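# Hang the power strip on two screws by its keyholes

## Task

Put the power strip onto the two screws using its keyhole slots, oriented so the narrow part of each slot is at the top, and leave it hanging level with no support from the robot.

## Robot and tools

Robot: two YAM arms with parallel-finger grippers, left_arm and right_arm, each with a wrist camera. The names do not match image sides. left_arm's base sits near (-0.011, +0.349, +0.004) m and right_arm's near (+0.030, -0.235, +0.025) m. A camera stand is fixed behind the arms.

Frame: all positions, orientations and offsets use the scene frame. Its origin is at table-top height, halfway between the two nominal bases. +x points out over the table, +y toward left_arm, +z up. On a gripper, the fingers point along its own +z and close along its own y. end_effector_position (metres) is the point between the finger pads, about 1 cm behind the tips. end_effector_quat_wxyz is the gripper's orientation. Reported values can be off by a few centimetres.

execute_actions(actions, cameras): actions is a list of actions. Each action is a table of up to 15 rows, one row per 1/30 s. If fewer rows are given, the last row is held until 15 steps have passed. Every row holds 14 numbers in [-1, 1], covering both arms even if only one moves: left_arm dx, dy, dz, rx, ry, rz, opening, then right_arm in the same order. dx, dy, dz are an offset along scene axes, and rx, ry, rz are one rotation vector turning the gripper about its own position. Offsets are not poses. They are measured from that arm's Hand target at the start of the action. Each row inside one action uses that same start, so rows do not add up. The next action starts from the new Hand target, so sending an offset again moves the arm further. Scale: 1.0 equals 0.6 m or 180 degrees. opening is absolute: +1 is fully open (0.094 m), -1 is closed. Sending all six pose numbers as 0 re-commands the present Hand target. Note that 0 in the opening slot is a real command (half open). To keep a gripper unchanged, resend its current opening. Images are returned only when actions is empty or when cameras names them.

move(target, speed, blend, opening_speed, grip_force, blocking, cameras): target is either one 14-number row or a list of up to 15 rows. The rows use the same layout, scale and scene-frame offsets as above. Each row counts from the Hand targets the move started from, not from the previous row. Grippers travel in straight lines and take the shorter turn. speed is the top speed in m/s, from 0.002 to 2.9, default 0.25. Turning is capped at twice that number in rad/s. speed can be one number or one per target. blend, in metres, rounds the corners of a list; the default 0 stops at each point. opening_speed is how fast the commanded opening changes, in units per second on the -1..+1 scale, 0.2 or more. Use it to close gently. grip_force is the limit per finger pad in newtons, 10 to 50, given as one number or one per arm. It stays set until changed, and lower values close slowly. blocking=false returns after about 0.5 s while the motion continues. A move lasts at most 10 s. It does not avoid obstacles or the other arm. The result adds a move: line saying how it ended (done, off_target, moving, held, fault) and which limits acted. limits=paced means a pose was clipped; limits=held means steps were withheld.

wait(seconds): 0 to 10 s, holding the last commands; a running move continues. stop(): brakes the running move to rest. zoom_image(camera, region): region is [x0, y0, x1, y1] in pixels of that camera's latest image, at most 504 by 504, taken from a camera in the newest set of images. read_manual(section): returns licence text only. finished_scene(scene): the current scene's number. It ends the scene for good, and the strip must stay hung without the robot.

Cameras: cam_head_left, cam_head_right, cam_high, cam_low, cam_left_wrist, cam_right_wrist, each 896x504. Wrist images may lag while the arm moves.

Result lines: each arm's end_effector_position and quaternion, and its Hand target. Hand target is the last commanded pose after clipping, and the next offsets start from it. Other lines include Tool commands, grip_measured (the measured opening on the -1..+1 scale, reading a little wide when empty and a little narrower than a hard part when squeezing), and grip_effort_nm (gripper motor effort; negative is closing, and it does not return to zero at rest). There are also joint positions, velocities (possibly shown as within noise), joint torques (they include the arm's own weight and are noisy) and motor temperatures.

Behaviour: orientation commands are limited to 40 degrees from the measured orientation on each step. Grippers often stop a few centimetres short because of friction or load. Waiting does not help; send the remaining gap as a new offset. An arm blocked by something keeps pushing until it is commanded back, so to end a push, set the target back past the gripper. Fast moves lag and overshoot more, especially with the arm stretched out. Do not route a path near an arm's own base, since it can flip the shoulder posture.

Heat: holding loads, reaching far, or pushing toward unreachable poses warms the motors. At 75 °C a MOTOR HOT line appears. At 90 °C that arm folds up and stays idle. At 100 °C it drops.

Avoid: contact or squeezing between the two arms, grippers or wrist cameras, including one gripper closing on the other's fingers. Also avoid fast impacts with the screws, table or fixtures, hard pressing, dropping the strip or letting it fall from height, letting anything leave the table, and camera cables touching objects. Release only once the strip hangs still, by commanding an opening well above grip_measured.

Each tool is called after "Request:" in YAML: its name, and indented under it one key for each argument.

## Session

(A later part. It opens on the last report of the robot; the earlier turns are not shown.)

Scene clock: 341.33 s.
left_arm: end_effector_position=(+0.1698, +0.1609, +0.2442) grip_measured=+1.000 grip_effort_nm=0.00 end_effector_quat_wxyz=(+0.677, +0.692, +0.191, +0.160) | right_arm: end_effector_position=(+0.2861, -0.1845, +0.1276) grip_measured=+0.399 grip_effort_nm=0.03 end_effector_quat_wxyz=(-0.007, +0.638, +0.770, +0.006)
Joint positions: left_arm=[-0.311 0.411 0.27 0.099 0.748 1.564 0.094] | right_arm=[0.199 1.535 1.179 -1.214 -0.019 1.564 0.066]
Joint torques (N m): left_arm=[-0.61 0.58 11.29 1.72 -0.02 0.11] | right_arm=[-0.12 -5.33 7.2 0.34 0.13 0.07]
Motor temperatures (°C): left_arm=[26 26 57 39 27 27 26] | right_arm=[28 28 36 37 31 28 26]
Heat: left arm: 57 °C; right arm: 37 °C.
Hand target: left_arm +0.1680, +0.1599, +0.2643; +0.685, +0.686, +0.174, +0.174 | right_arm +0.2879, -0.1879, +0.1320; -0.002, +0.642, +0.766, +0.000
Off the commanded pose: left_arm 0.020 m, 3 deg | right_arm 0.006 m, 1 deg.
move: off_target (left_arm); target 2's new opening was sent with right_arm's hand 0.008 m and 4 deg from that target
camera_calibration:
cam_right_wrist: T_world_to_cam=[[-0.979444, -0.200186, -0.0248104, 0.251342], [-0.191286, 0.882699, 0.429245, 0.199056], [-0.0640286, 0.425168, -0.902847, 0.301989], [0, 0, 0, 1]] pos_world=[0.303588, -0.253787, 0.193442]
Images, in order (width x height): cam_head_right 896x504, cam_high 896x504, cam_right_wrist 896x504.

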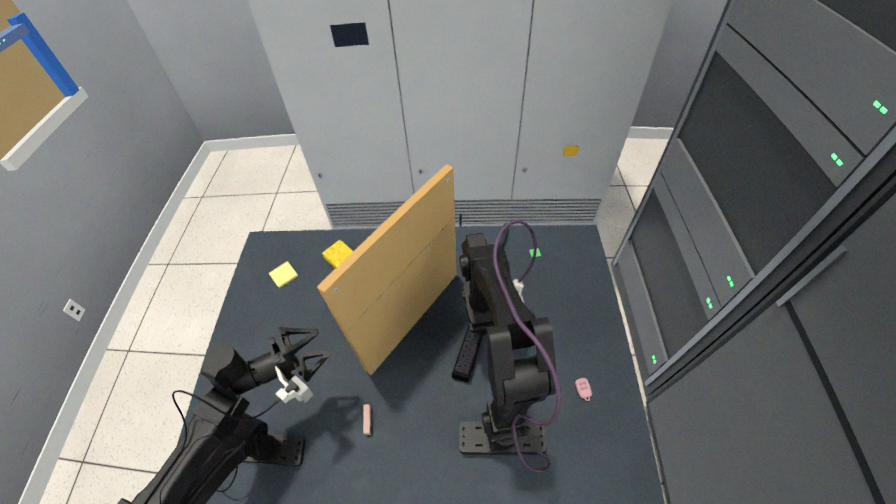

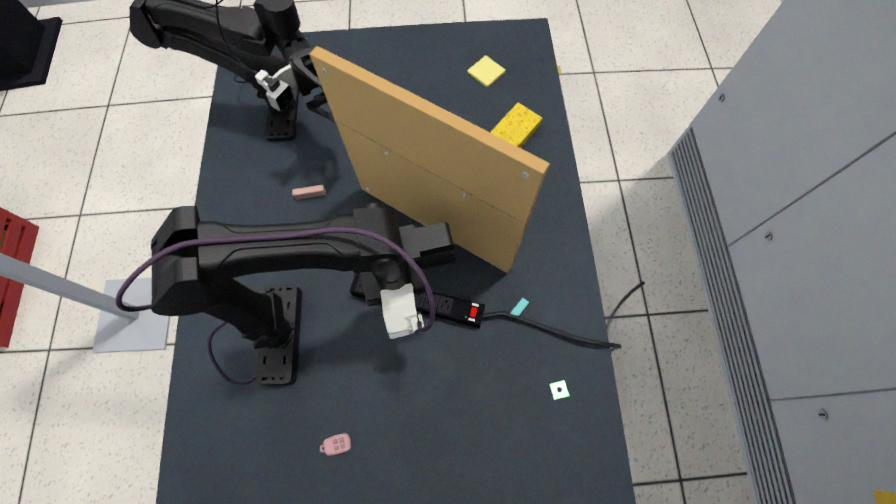

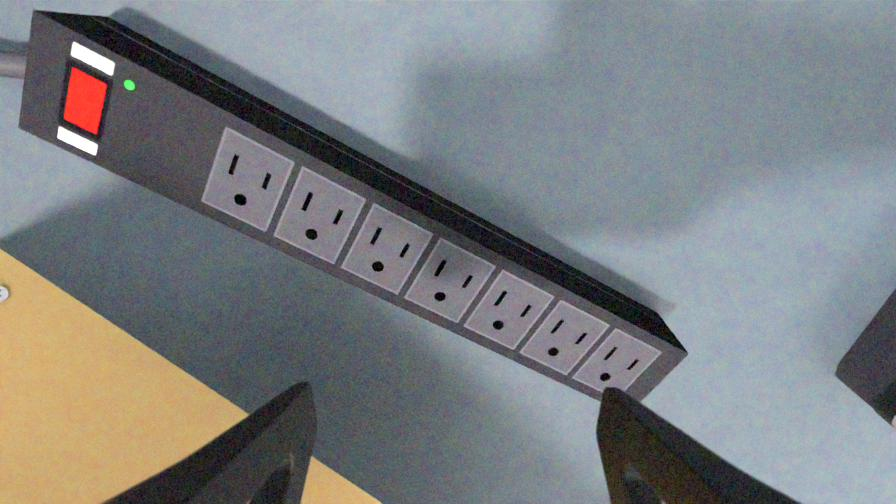

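Request:
move:
  target:
    - [0,0,0,0,0,0,1.0, 0.0535,0.0148,-0.05,0,0,0.3512,0.5]
    - [0,0,0,0,0,0,1.0, 0.0535,0.0148,-0.1925,0,0,0.3512,0.5]
  speed: [0.3,0.15]
  blend: [0.01,0]
  cameras: ["cam_high","cam_right_wrist"]

Scene clock: 352.60 s.
left_arm: end_effector_position=(+0.1698, +0.1609, +0.2442) grip_measured=+1.000 grip_effort_nm=-0.01 end_effector_quat_wxyz=(+0.677, +0.692, +0.191, +0.160) | right_arm: end_effector_position=(+0.3193, -0.1791, +0.0212) grip_measured=+0.498 grip_effort_nm=0.08 end_effector_quat_wxyz=(-0.003, +0.150, +0.989, +0.003)
Joint positions: left_arm=[-0.311 0.411 0.27 0.099 0.748 1.564 0.094] | right_arm=[0.204 1.796 1.019 -0.797 -0.008 0.485 0.07]
Joint torques (N m): left_arm=[-0.61 0.58 11.28 1.71 -0.03 0.11] | right_arm=[0.43 -6.89 3.9 0.69 0.04 -0.05]
Motor temperatures (°C): left_arm=[26 26 58 39 27 27 26] | right_arm=[28 28 37 37 31 27 25]
Heat: left arm: 58 °C; right arm: 37 °C.
Hand target: left_arm +0.1680, +0.1599, +0.2643; +0.685, +0.686, +0.174, +0.174 | right_arm +0.3200, -0.1791, +0.0165; -0.002, +0.145, +0.989, -0.001
Off the commanded pose: left_arm 0.020 m, 3 deg | right_arm 0.005 m, 1 deg.
move: off_target (left_arm)
camera_calibration:
cam_right_wrist: T_world_to_cam=[[-0.28191, -0.958969, -0.0300952, -0.0761734], [-0.874866, 0.244056, 0.418386, 0.350298], [-0.393874, 0.144276, -0.907771, 0.26084], [0, 0, 0, 1]] pos_world=[0.387728, -0.196173, 0.0879301]
Images, in order (width x height): cam_high 896x504, cam_right_wrist 896x504.

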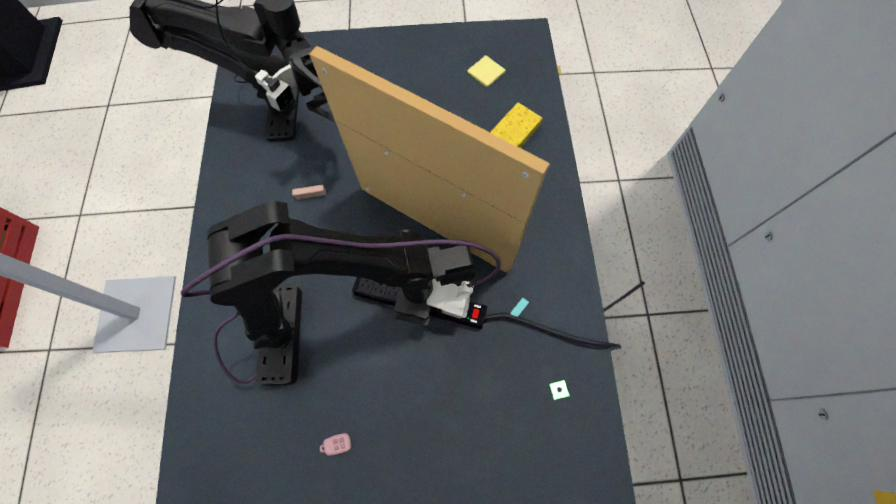

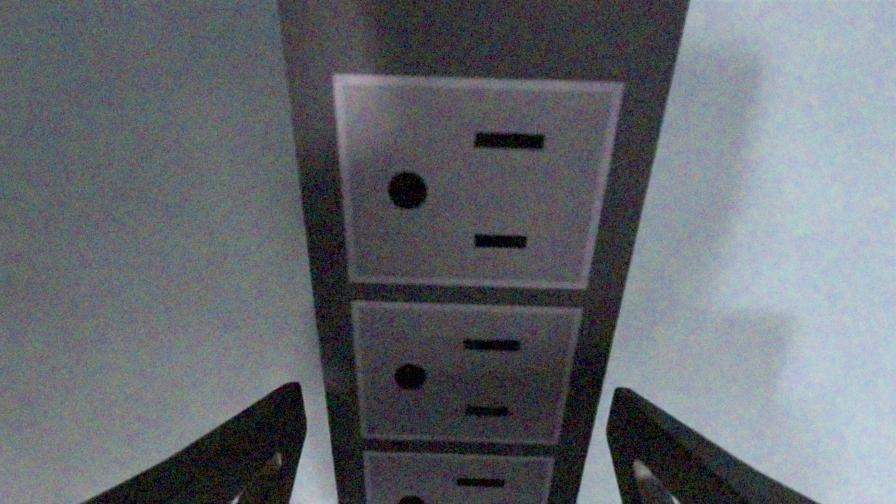

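Request:
move:
  target:
    - [0,0,0,0,0,0,1.0, 0,0,0,0,0,0,-0.4]
    - [0,0,0,0,0,0,1.0, -0.01,0,0.1,0,0,0,-0.4]
    - [0,0,0,0,0,0,1.0, -0.1667,0.0318,0.1,0,0,0.4278,-0.4]
    - [0,0,0,0,0,0,1.0, -0.2,0.0985,0.1,0,0,0.7056,-0.4]
    - [0,0,0,0,0,0,1.0, -0.1667,0.2818,0.11,0,0,0.8944,-0.4]
  speed: [0.1,0.12,0.3,0.3,0.3]
  blend: [0,0.02,0.02,0.02,0]
  opening_speed: 1.2
  cameras: ["cam_high","cam_right_wrist","cam_head_left"]

Scene clock: 361.50 s.
left_arm: end_effector_position=(+0.1698, +0.1609, +0.2442) grip_measured=+1.000 grip_effort_nm=0.00 end_effector_quat_wxyz=(+0.677, +0.692, +0.191, +0.160) | right_arm: end_effector_position=(+0.2052, -0.0687, +0.0886) grip_measured=-0.099 grip_effort_nm=-1.03 end_effector_quat_wxyz=(+0.069, +0.935, -0.347, +0.011)
Joint positions: left_arm=[-0.311 0.411 0.27 0.099 0.748 1.564 0.094] | right_arm=[0.831 1.605 1.082 -1.167 0.074 -1.615 0.042]
Joint torques (N m): left_arm=[-0.61 0.58 11.28 1.71 -0.02 0.11] | right_arm=[5.23 -1.14 11.52 1.4 -0.69 -0.31]
Motor temperatures (°C): left_arm=[26 26 58 39 27 27 26] | right_arm=[29 29 37 37 31 28 25]
Heat: left arm: 58 °C; right arm: 37 °C.
Hand target: left_arm +0.1680, +0.1599, +0.2643; +0.685, +0.686, +0.174, +0.174 | right_arm +0.2200, -0.0100, +0.0826; -0.001, +0.952, -0.307, +0.002
Off the commanded pose: left_arm 0.020 m, 3 deg | right_arm 0.061 m, 9 deg.
move: off_target (left_arm, right_arm)
camera_calibration:
cam_right_wrist: T_world_to_cam=[[0.637431, 0.756353, -0.147011, -0.0609138], [0.718774, -0.514976, 0.46708, -0.188111], [0.27757, -0.403399, -0.871908, 0.0825696], [0, 0, 0, 1]] pos_world=[0.151119, -0.0174915, 0.150901]
Images, in order (width x height): cam_head_left 896x504, cam_high 896x504, cam_right_wrist 896x504.

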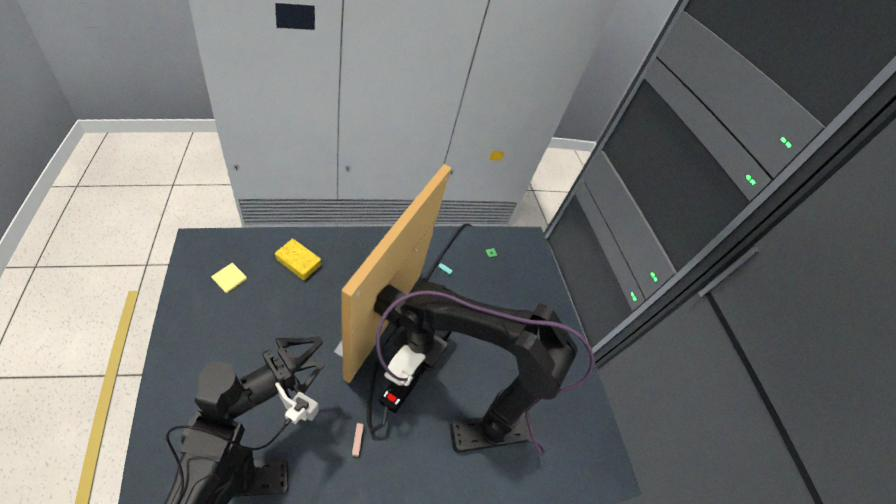

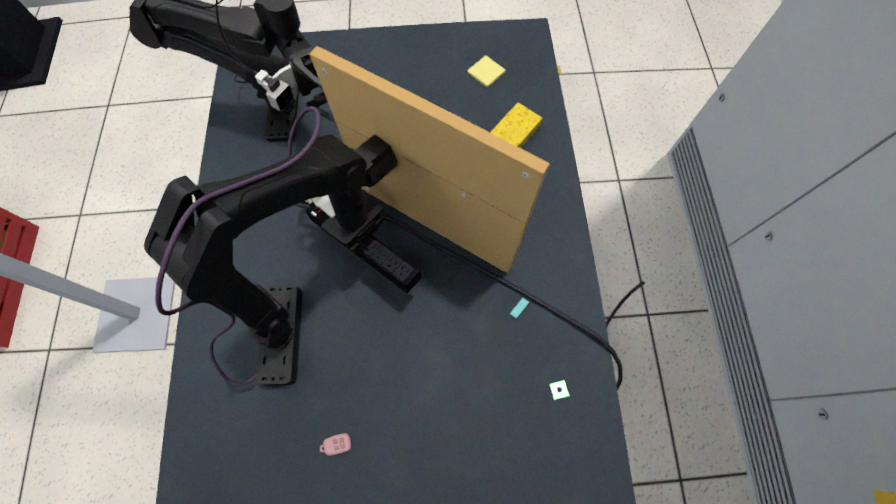

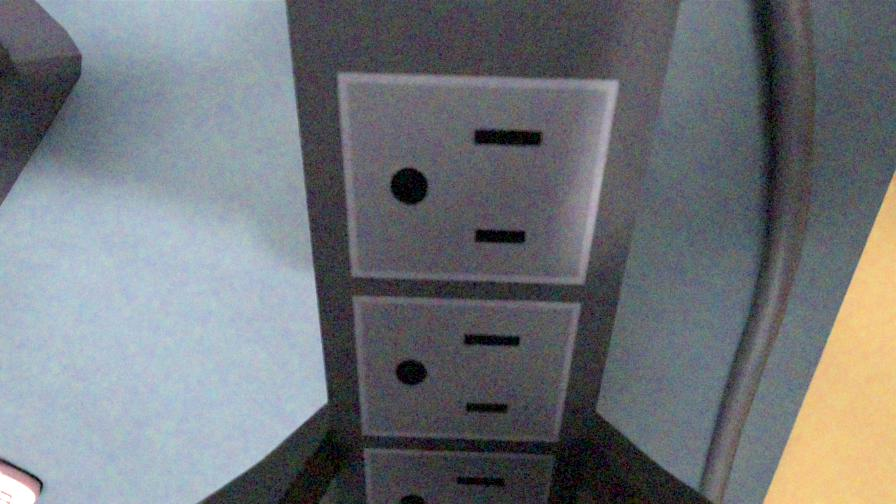

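Request:
move:
  target:
    - [0,0,0,0,0,0,1.0, -0.2667,-0.0333,0.0,0,0,0,-0.4]
    - [0,0,0,0,0,0,1.0, 0.0167,-0.1333,0.0833,0,0,0,-0.4]
  speed: [0.2,0.25]
  blend: [0,0]
  cameras: ["cam_high","cam_right_wrist","cam_head_left"]

Scene clock: 367.13 s.
left_arm: end_effector_position=(+0.1698, +0.1609, +0.2442) grip_measured=+1.000 grip_effort_nm=0.00 end_effector_quat_wxyz=(+0.677, +0.692, +0.191, +0.160) | right_arm: end_effector_position=(+0.2259, -0.0946, +0.1264) grip_measured=-0.099 grip_effort_nm=-1.03 end_effector_quat_wxyz=(+0.006, +0.952, -0.306, +0.002)
Joint positions: left_arm=[-0.311 0.411 0.27 0.099 0.748 1.564 0.094] | right_arm=[0.647 1.467 1.112 -1.223 0.011 -1.893 0.042]
Joint torques (N m): left_arm=[-0.62 0.58 11.29 1.71 -0.02 0.11] | right_arm=[-0.02 -4.34 8.64 0.41 -0.13 0.01]
Motor temperatures (°C): left_arm=[26 26 58 39 27 27 26] | right_arm=[29 28 38 37 30 27 25]
Heat: left arm: 58 °C; right arm: 38 °C.
Hand target: left_arm +0.1680, +0.1599, +0.2643; +0.685, +0.686, +0.174, +0.174 | right_arm +0.2300, -0.0901, +0.1325; -0.001, +0.952, -0.307, +0.002
Off the commanded pose: left_arm 0.020 m, 3 deg | right_arm 0.009 m, 1 deg.
move: off_target (left_arm)
camera_calibration:
cam_right_wrist: T_world_to_cam=[[0.568957, 0.821613, -0.0352295, -0.0414823], [0.754606, -0.504568, 0.419501, -0.235069], [0.326892, -0.265262, -0.907071, 0.105722], [0, 0, 0, 1]] pos_world=[0.166426, -0.0564818, 0.193048]
Images, in order (width x height): cam_head_left 896x504, cam_high 896x504, cam_right_wrist 896x504.

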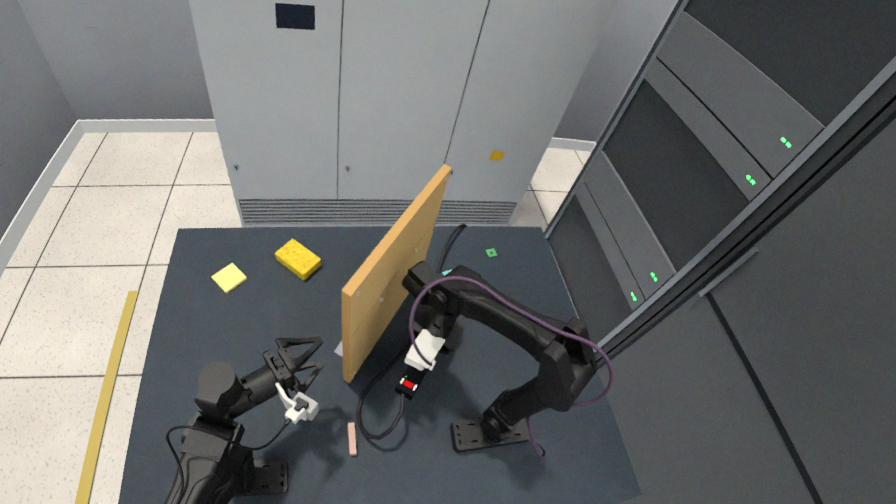

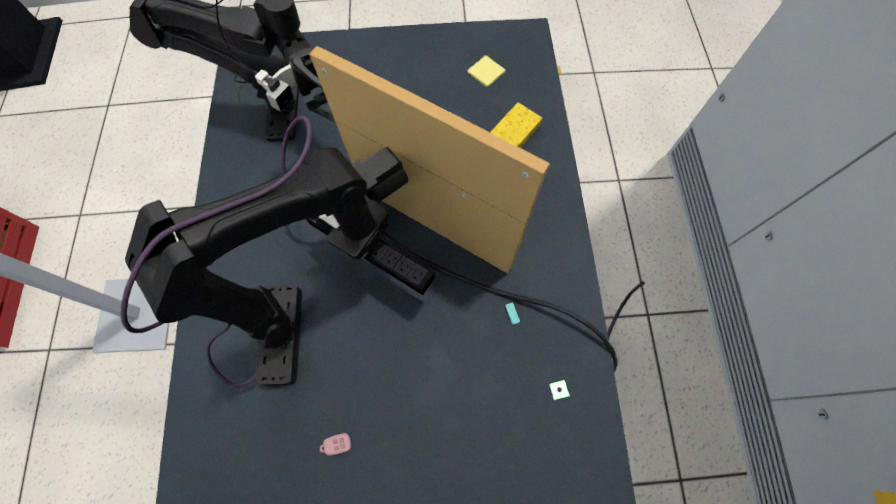

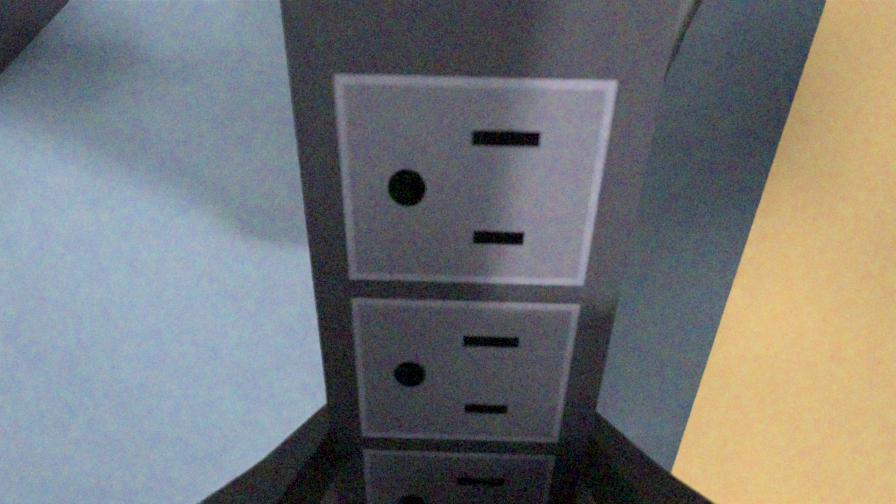

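Request:
move:
  target: [0,0,0,0,0,0,1.0, 0.1117,0.0318,0.3125,0.4055,-0.2925,0,-0.4]
  speed: 0.25
  cameras: ["all"]

Scene clock: 373.70 s.
left_arm: end_effector_position=(+0.1698, +0.1609, +0.2442) grip_measured=+1.000 grip_effort_nm=-0.01 end_effector_quat_wxyz=(+0.677, +0.692, +0.191, +0.160) | right_arm: end_effector_position=(+0.3027, -0.0768, +0.3107) grip_measured=-0.099 grip_effort_nm=-1.03 end_effector_quat_wxyz=(+0.655, -0.682, +0.231, -0.231)
Joint positions: left_arm=[-0.311 0.411 0.27 0.099 0.748 1.564 0.094] | right_arm=[0.117 0.821 0.518 0.252 -0.808 -1.621 0.042]
Joint torques (N m): left_arm=[-0.62 0.58 11.29 1.71 -0.02 0.11] | right_arm=[0.69 -0.96 6.53 2.32 -0.36 0.47]
Motor temperatures (°C): left_arm=[26 26 58 39 27 27 26] | right_arm=[29 28 38 37 30 27 26]
Heat: left arm: 58 °C; right arm: 38 °C.
Hand target: left_arm +0.1680, +0.1599, +0.2643; +0.685, +0.686, +0.174, +0.174 | right_arm +0.2970, -0.0710, +0.3201; +0.673, -0.672, +0.218, -0.219
Off the commanded pose: left_arm 0.020 m, 3 deg | right_arm 0.012 m, 3 deg.
move: off_target (left_arm, right_arm)
camera_calibration:
cam_left_wrist: T_world_to_cam=[[-0.0481499, 0.00587418, -0.998823, 0.250637], [0.598606, 0.800679, -0.0241479, -0.186662], [0.799595, -0.599064, -0.042069, 0.0581814], [0, 0, 0, 1]] pos_world=[0.0772839, 0.182839, 0.248282]
cam_right_wrist: T_world_to_cam=[[0.0139094, 0.0650335, 0.997786, -0.304341], [0.462501, -0.885137, 0.0512439, -0.187685], [0.88651, 0.460764, -0.0423898, -0.129787], [0, 0, 0, 1]] pos_world=[0.206095, -0.0865335, 0.307783]

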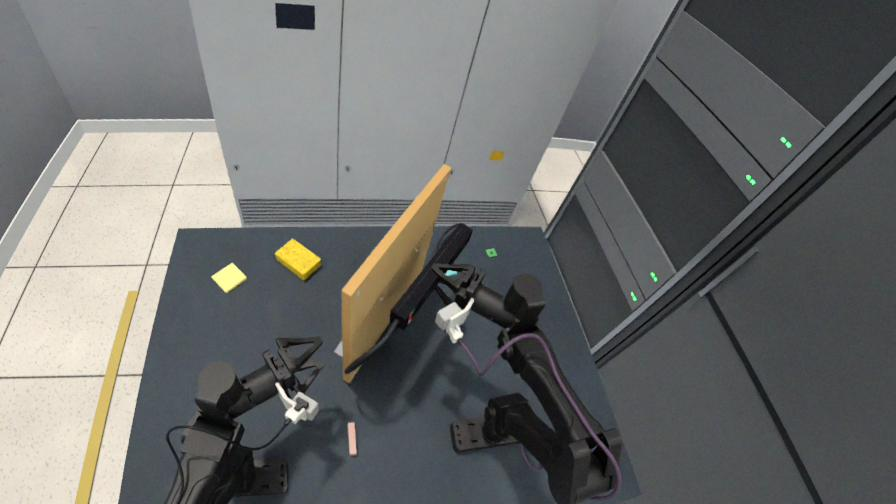

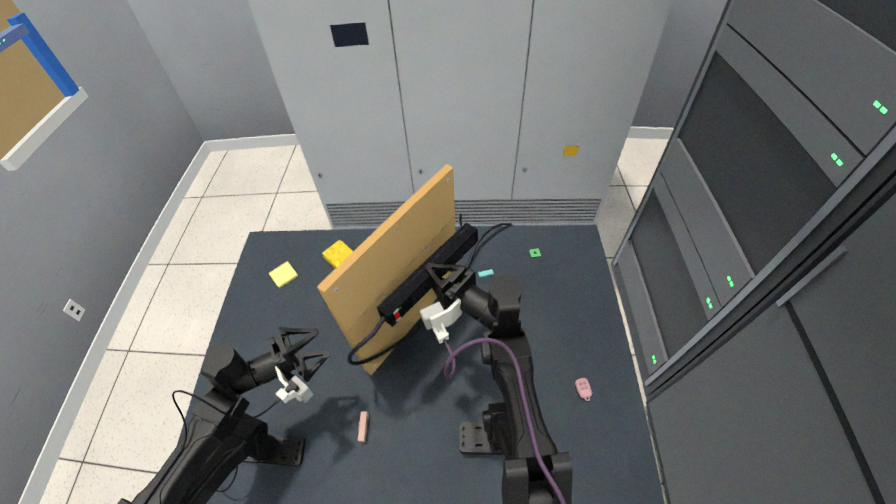

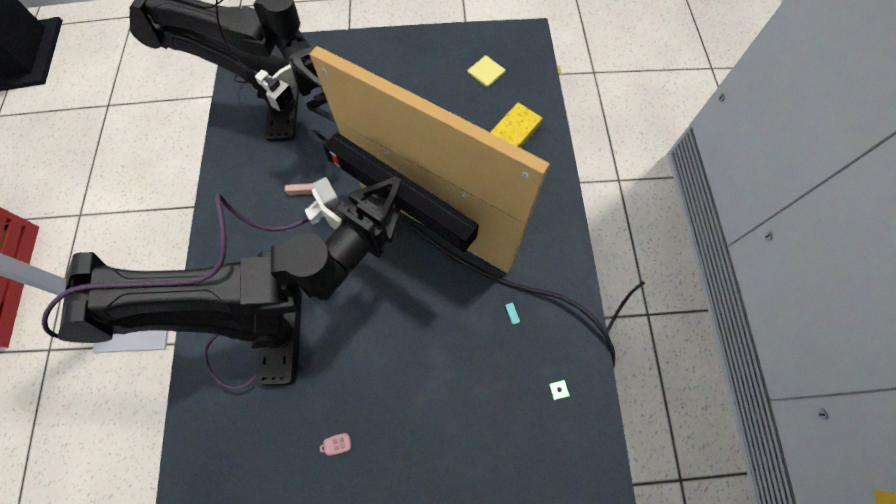

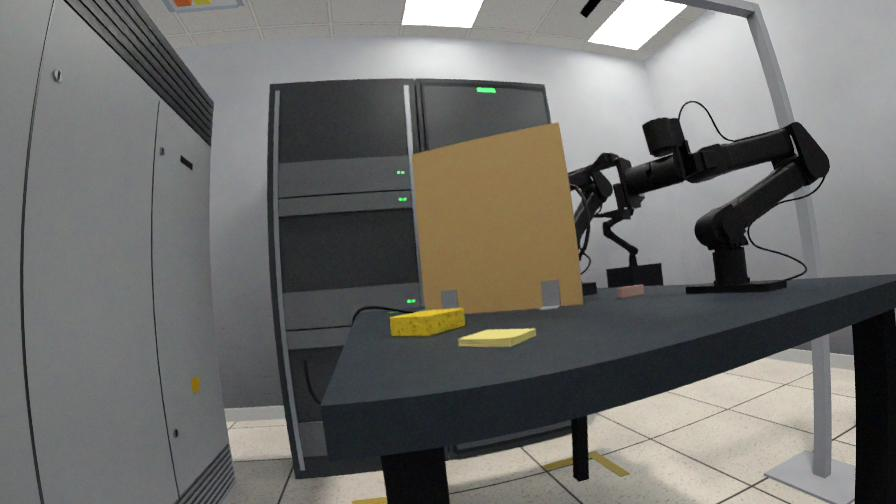

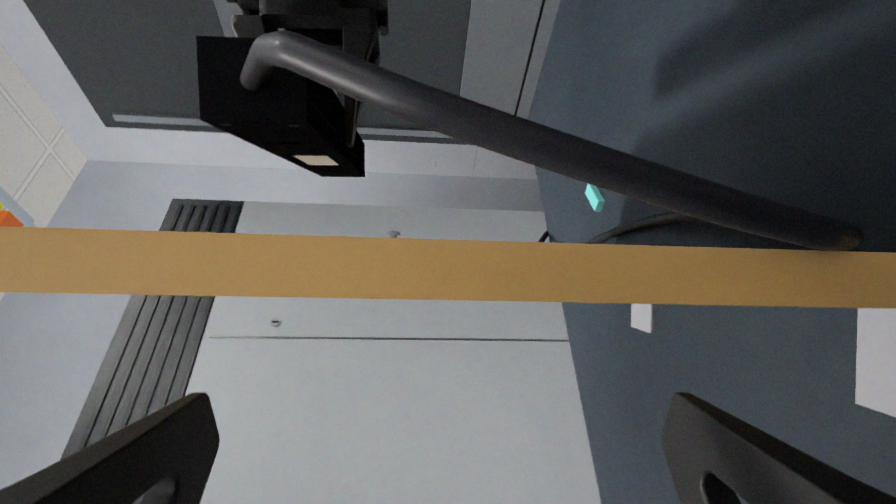

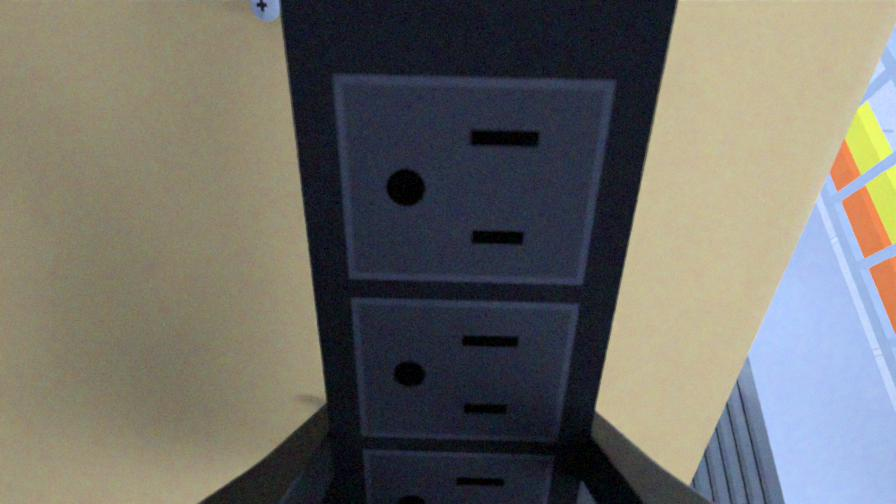

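Request:
zoom_image:
  camera: "cam_high"
  region: [310, 120, 490, 260]

Request:
zoom_image:
  camera: "cam_head_right"
  region: [350, 200, 530, 340]

Scaled by 2.800 from the camera's 896x504 image, which has a finer 1280x720 frame.

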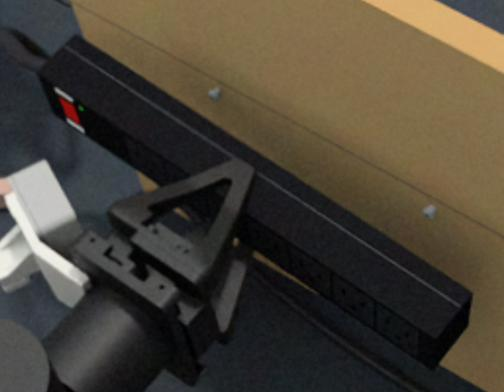

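Scaled by 2.800 from the camera's 896x504 image, which has a finer 1280x720 frame.

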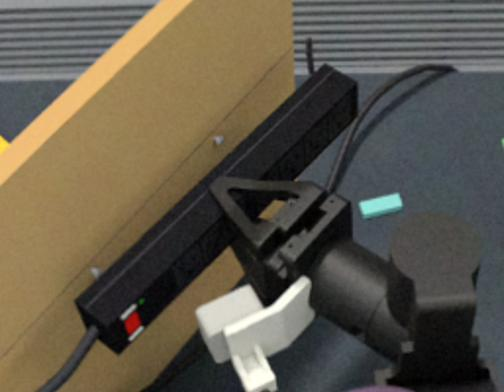

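Request:
move:
  target: [0,0,0,0,0,0,1.0, 0.0367,0.0593,-0.0707,0.009,-0.0065,0.0194,-0.4]
  speed: 0.1
  cameras: ["cam_head_right","cam_high","cam_left_wrist","cam_right_wrist"]

Request:
zoom_image:
  camera: "cam_high"
  region: [310, 110, 490, 250]

Request:
zoom_image:
  camera: "cam_head_right"
  region: [340, 200, 490, 330]

Scene clock: 388.47 s.
left_arm: end_effector_position=(+0.1698, +0.1609, +0.2442) grip_measured=+1.000 grip_effort_nm=-0.01 end_effector_quat_wxyz=(+0.677, +0.692, +0.191, +0.160) | right_arm: end_effector_position=(+0.3221, -0.0388, +0.2675) grip_measured=-0.099 grip_effort_nm=-1.03 end_effector_quat_wxyz=(+0.675, -0.680, +0.199, -0.207)
Joint positions: left_arm=[-0.311 0.411 0.27 0.099 0.748 1.564 0.094] | right_arm=[0.249 1.104 0.409 0.691 -0.759 -1.586 0.042]
Joint torques (N m): left_arm=[-0.62 0.58 11.29 1.71 -0.03 0.11] | right_arm=[0.83 -2.69 6.16 2.37 -0.09 0.44]
Motor temperatures (°C): left_arm=[26 26 59 39 27 27 26] | right_arm=[28 28 38 40 30 27 26]
Heat: left arm: 59 °C; right arm: 40 °C.
Hand target: left_arm +0.1680, +0.1599, +0.2643; +0.685, +0.686, +0.174, +0.174 | right_arm +0.3191, -0.0353, +0.2775; +0.691, -0.666, +0.193, -0.202
Off the commanded pose: left_arm 0.020 m, 3 deg | right_arm 0.011 m, 3 deg.
move: off_target (left_arm, right_arm)
camera_calibration:
cam_left_wrist: T_world_to_cam=[[-0.0481499, 0.00587418, -0.998823, 0.250637], [0.598606, 0.800679, -0.0241479, -0.186662], [0.799595, -0.599064, -0.042069, 0.0581814], [0, 0, 0, 1]] pos_world=[0.0772839, 0.182839, 0.248282]
cam_right_wrist: T_world_to_cam=[[-0.00910102, 0.0382739, 0.999226, -0.258042], [0.533008, -0.845291, 0.0372323, -0.178216], [0.846061, 0.532934, -0.0127073, -0.158448], [0, 0, 0, 1]] pos_world=[0.226699, -0.0563256, 0.262464]
Images, in order (width x height): cam_head_right 896x504, cam_high 896x504, cam_left_wrist 896x504, cam_right_wrist 896x504.

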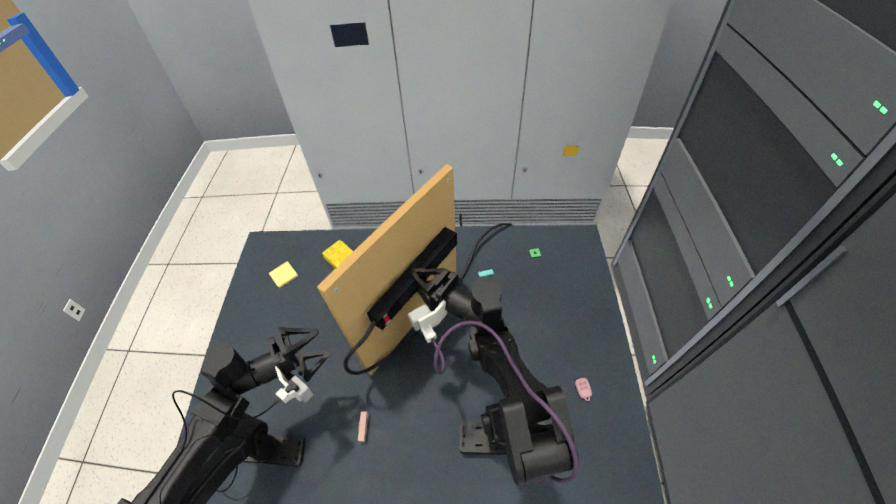

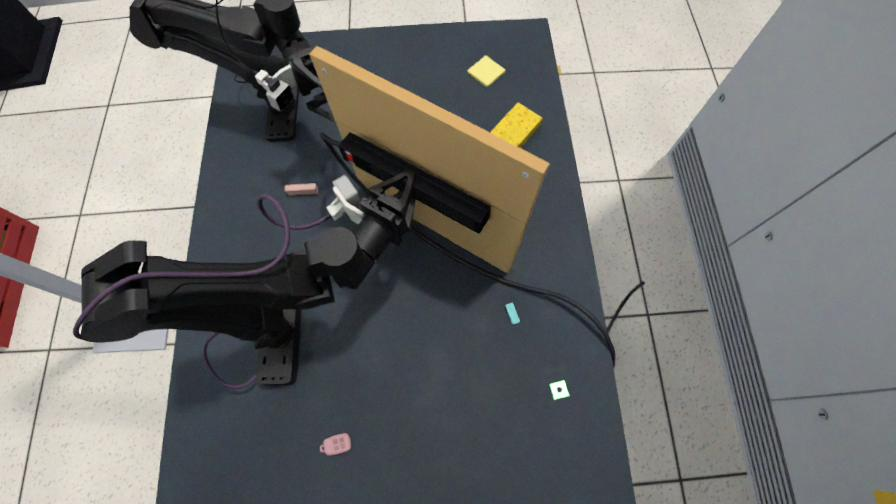

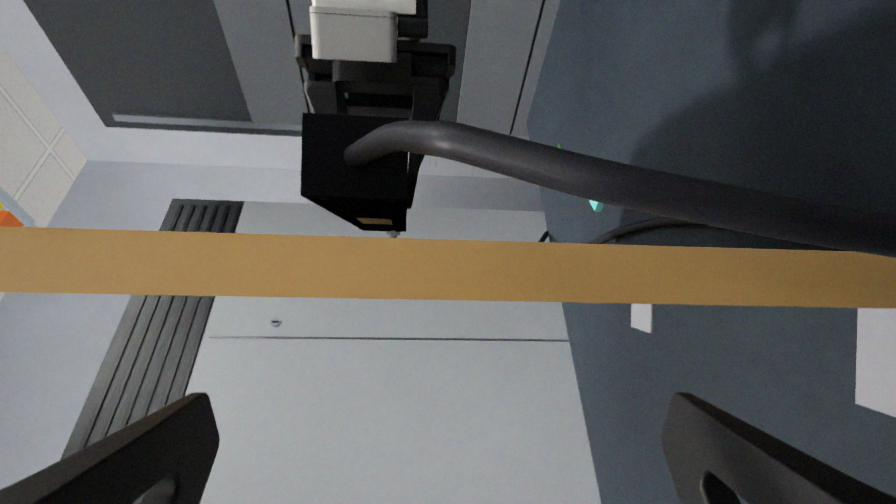

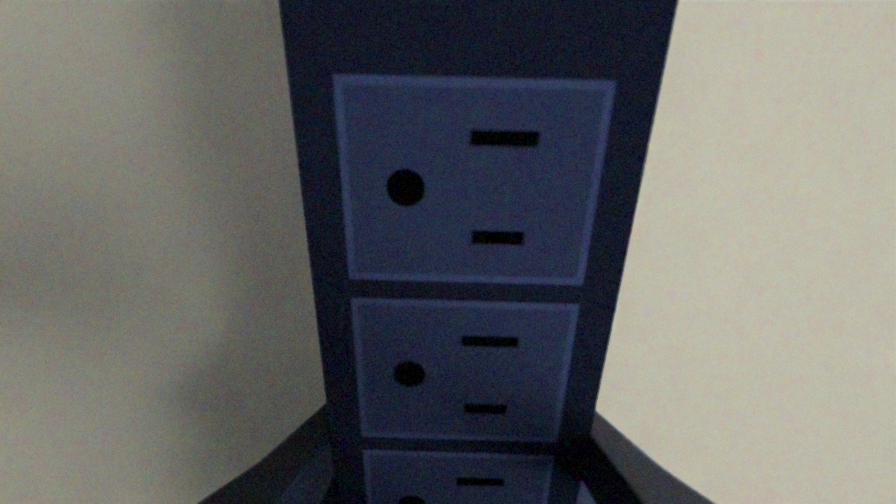

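Scaled by 2.800 from the camera's 896x504 image, which has a finer 1280x720 frame.

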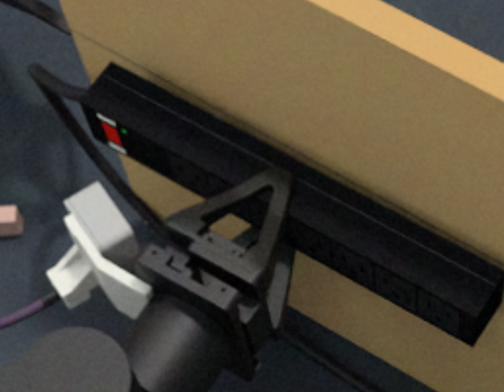

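Scaled by 3.360 from the camera's 896x504 image, which has a finer 1280x720 frame.

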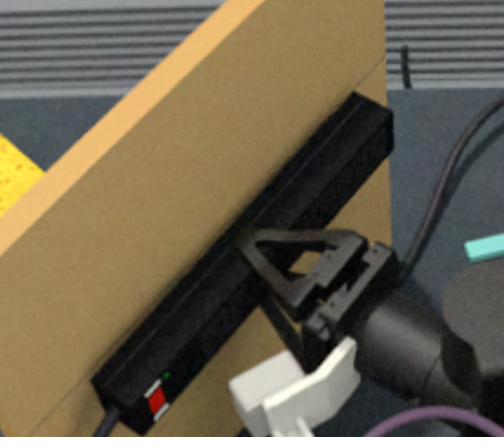

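Request:
zoom_image:
  camera: "cam_left_wrist"
  region: [280, 90, 480, 260]

Scaled by 2.520 from the camera's 896x504 image, which has a finer 1280x720 frame.

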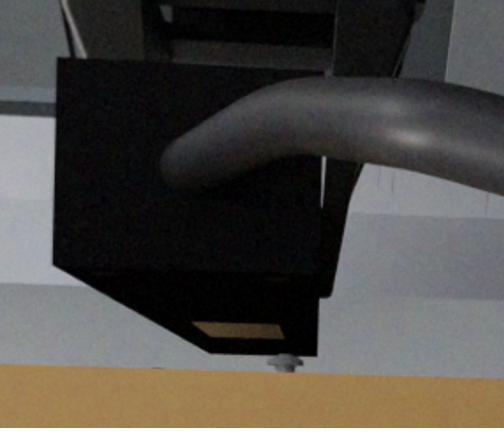

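Request:
move:
  target: [0,0,0,0,0,0,1.0, 0.0115,0.0102,-0.0125,0,0,-0.0085,-0.4]
  speed: 0.05
  cameras: ["cam_head_right","cam_high","cam_left_wrist"]

Request:
zoom_image:
  camera: "cam_left_wrist"
  region: [280, 90, 480, 260]

Request:
zoom_image:
  camera: "cam_high"
  region: [330, 110, 510, 250]

Request:
zoom_image:
  camera: "cam_head_right"
  region: [340, 200, 490, 330]

Scene clock: 396.73 s.
left_arm: end_effector_position=(+0.1698, +0.1609, +0.2442) grip_measured=+1.000 grip_effort_nm=0.00 end_effector_quat_wxyz=(+0.677, +0.692, +0.191, +0.160) | right_arm: end_effector_position=(+0.3284, -0.0321, +0.2595) grip_measured=-0.099 grip_effort_nm=-1.03 end_effector_quat_wxyz=(+0.672, -0.678, +0.208, -0.213)
Joint positions: left_arm=[-0.311 0.411 0.27 0.099 0.748 1.564 0.094] | right_arm=[0.288 1.154 0.401 0.745 -0.698 -1.585 0.042]
Joint torques (N m): left_arm=[-0.62 0.59 11.28 1.71 -0.02 0.11] | right_arm=[0.87 -2.97 5.94 2.5 -0.1 0.4]
Motor temperatures (°C): left_arm=[26 26 59 39 27 27 26] | right_arm=[28 28 38 40 30 27 26]
Heat: left arm: 59 °C; right arm: 40 °C.
Hand target: left_arm +0.1680, +0.1599, +0.2643; +0.685, +0.686, +0.174, +0.174 | right_arm +0.3260, -0.0292, +0.2701; +0.689, -0.664, +0.202, -0.211
Off the commanded pose: left_arm 0.020 m, 3 deg | right_arm 0.011 m, 3 deg.
move: off_target (left_arm, right_arm)
camera_calibration:
cam_left_wrist: T_world_to_cam=[[-0.0481499, 0.00587418, -0.998823, 0.250637], [0.598606, 0.800679, -0.0241479, -0.186662], [0.799595, -0.599064, -0.042069, 0.0581814], [0, 0, 0, 1]] pos_world=[0.0772839, 0.182839, 0.248282]
Images, in order (width x height): cam_head_right 896x504, cam_high 896x504, cam_left_wrist 896x504.

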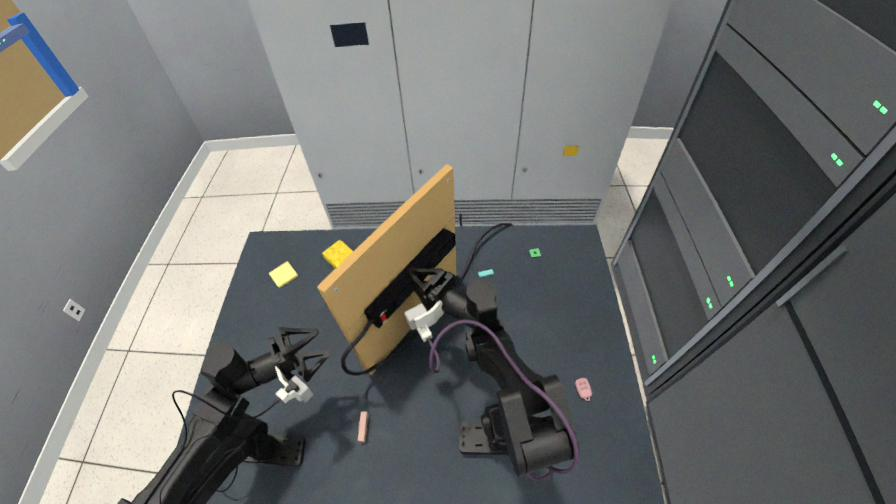

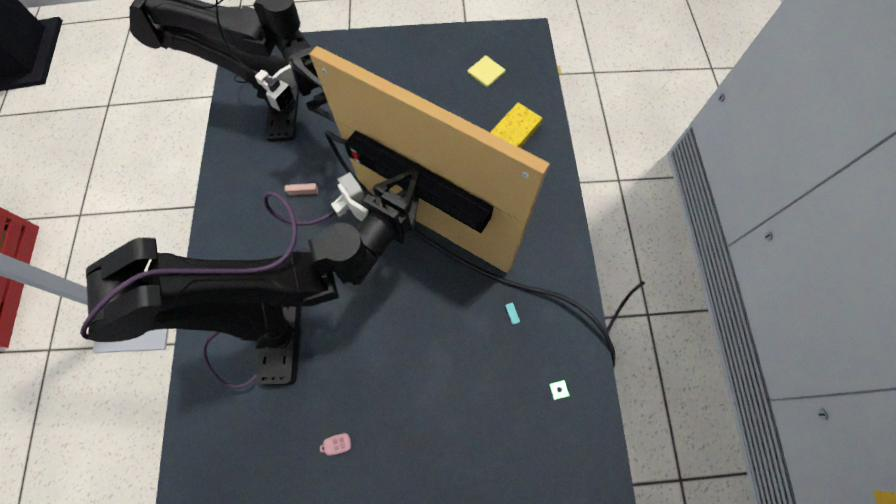

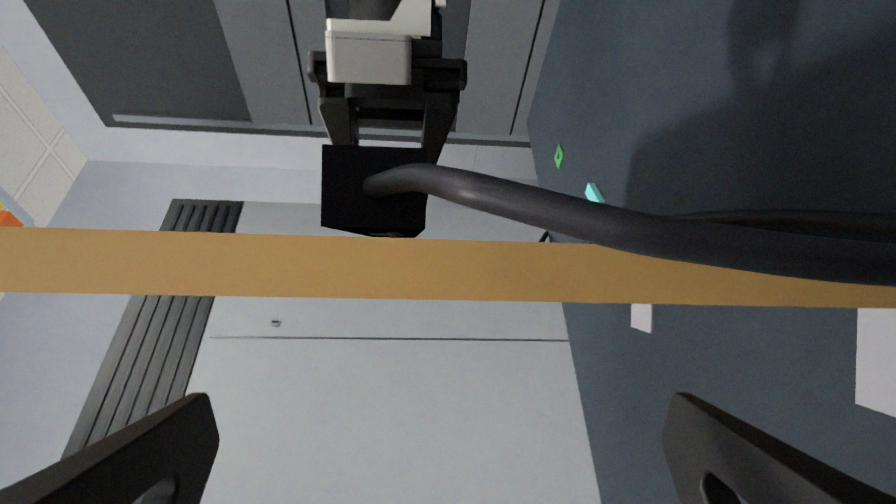

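Scaled by 2.520 from the camera's 896x504 image, which has a finer 1280x720 frame.

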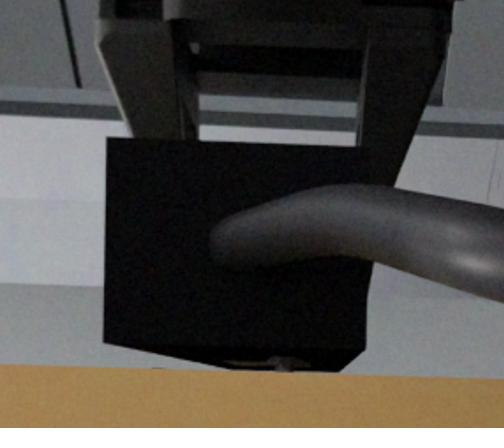

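Scaled by 2.800 from the camera's 896x504 image, which has a finer 1280x720 frame.

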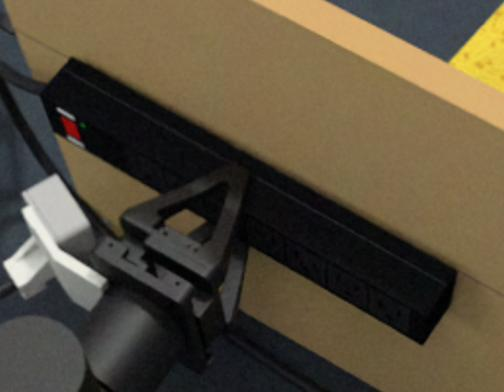

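Scaled by 3.360 from the camera's 896x504 image, which has a finer 1280x720 frame.

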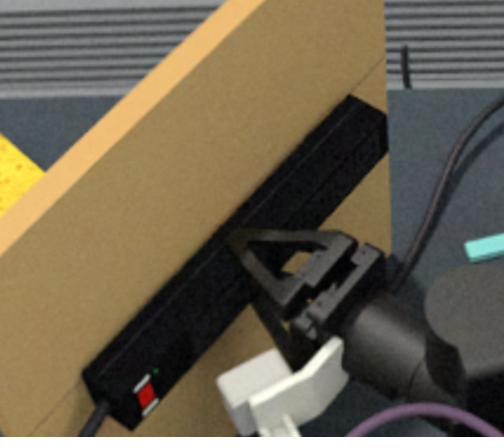

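Request:
zoom_image:
  camera: "cam_left_wrist"
  region: [310, 190, 450, 260]

Scaled by 3.600 from the camera's 896x504 image, which has a finer 1280x720 frame.

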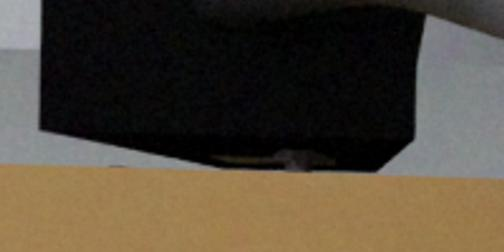

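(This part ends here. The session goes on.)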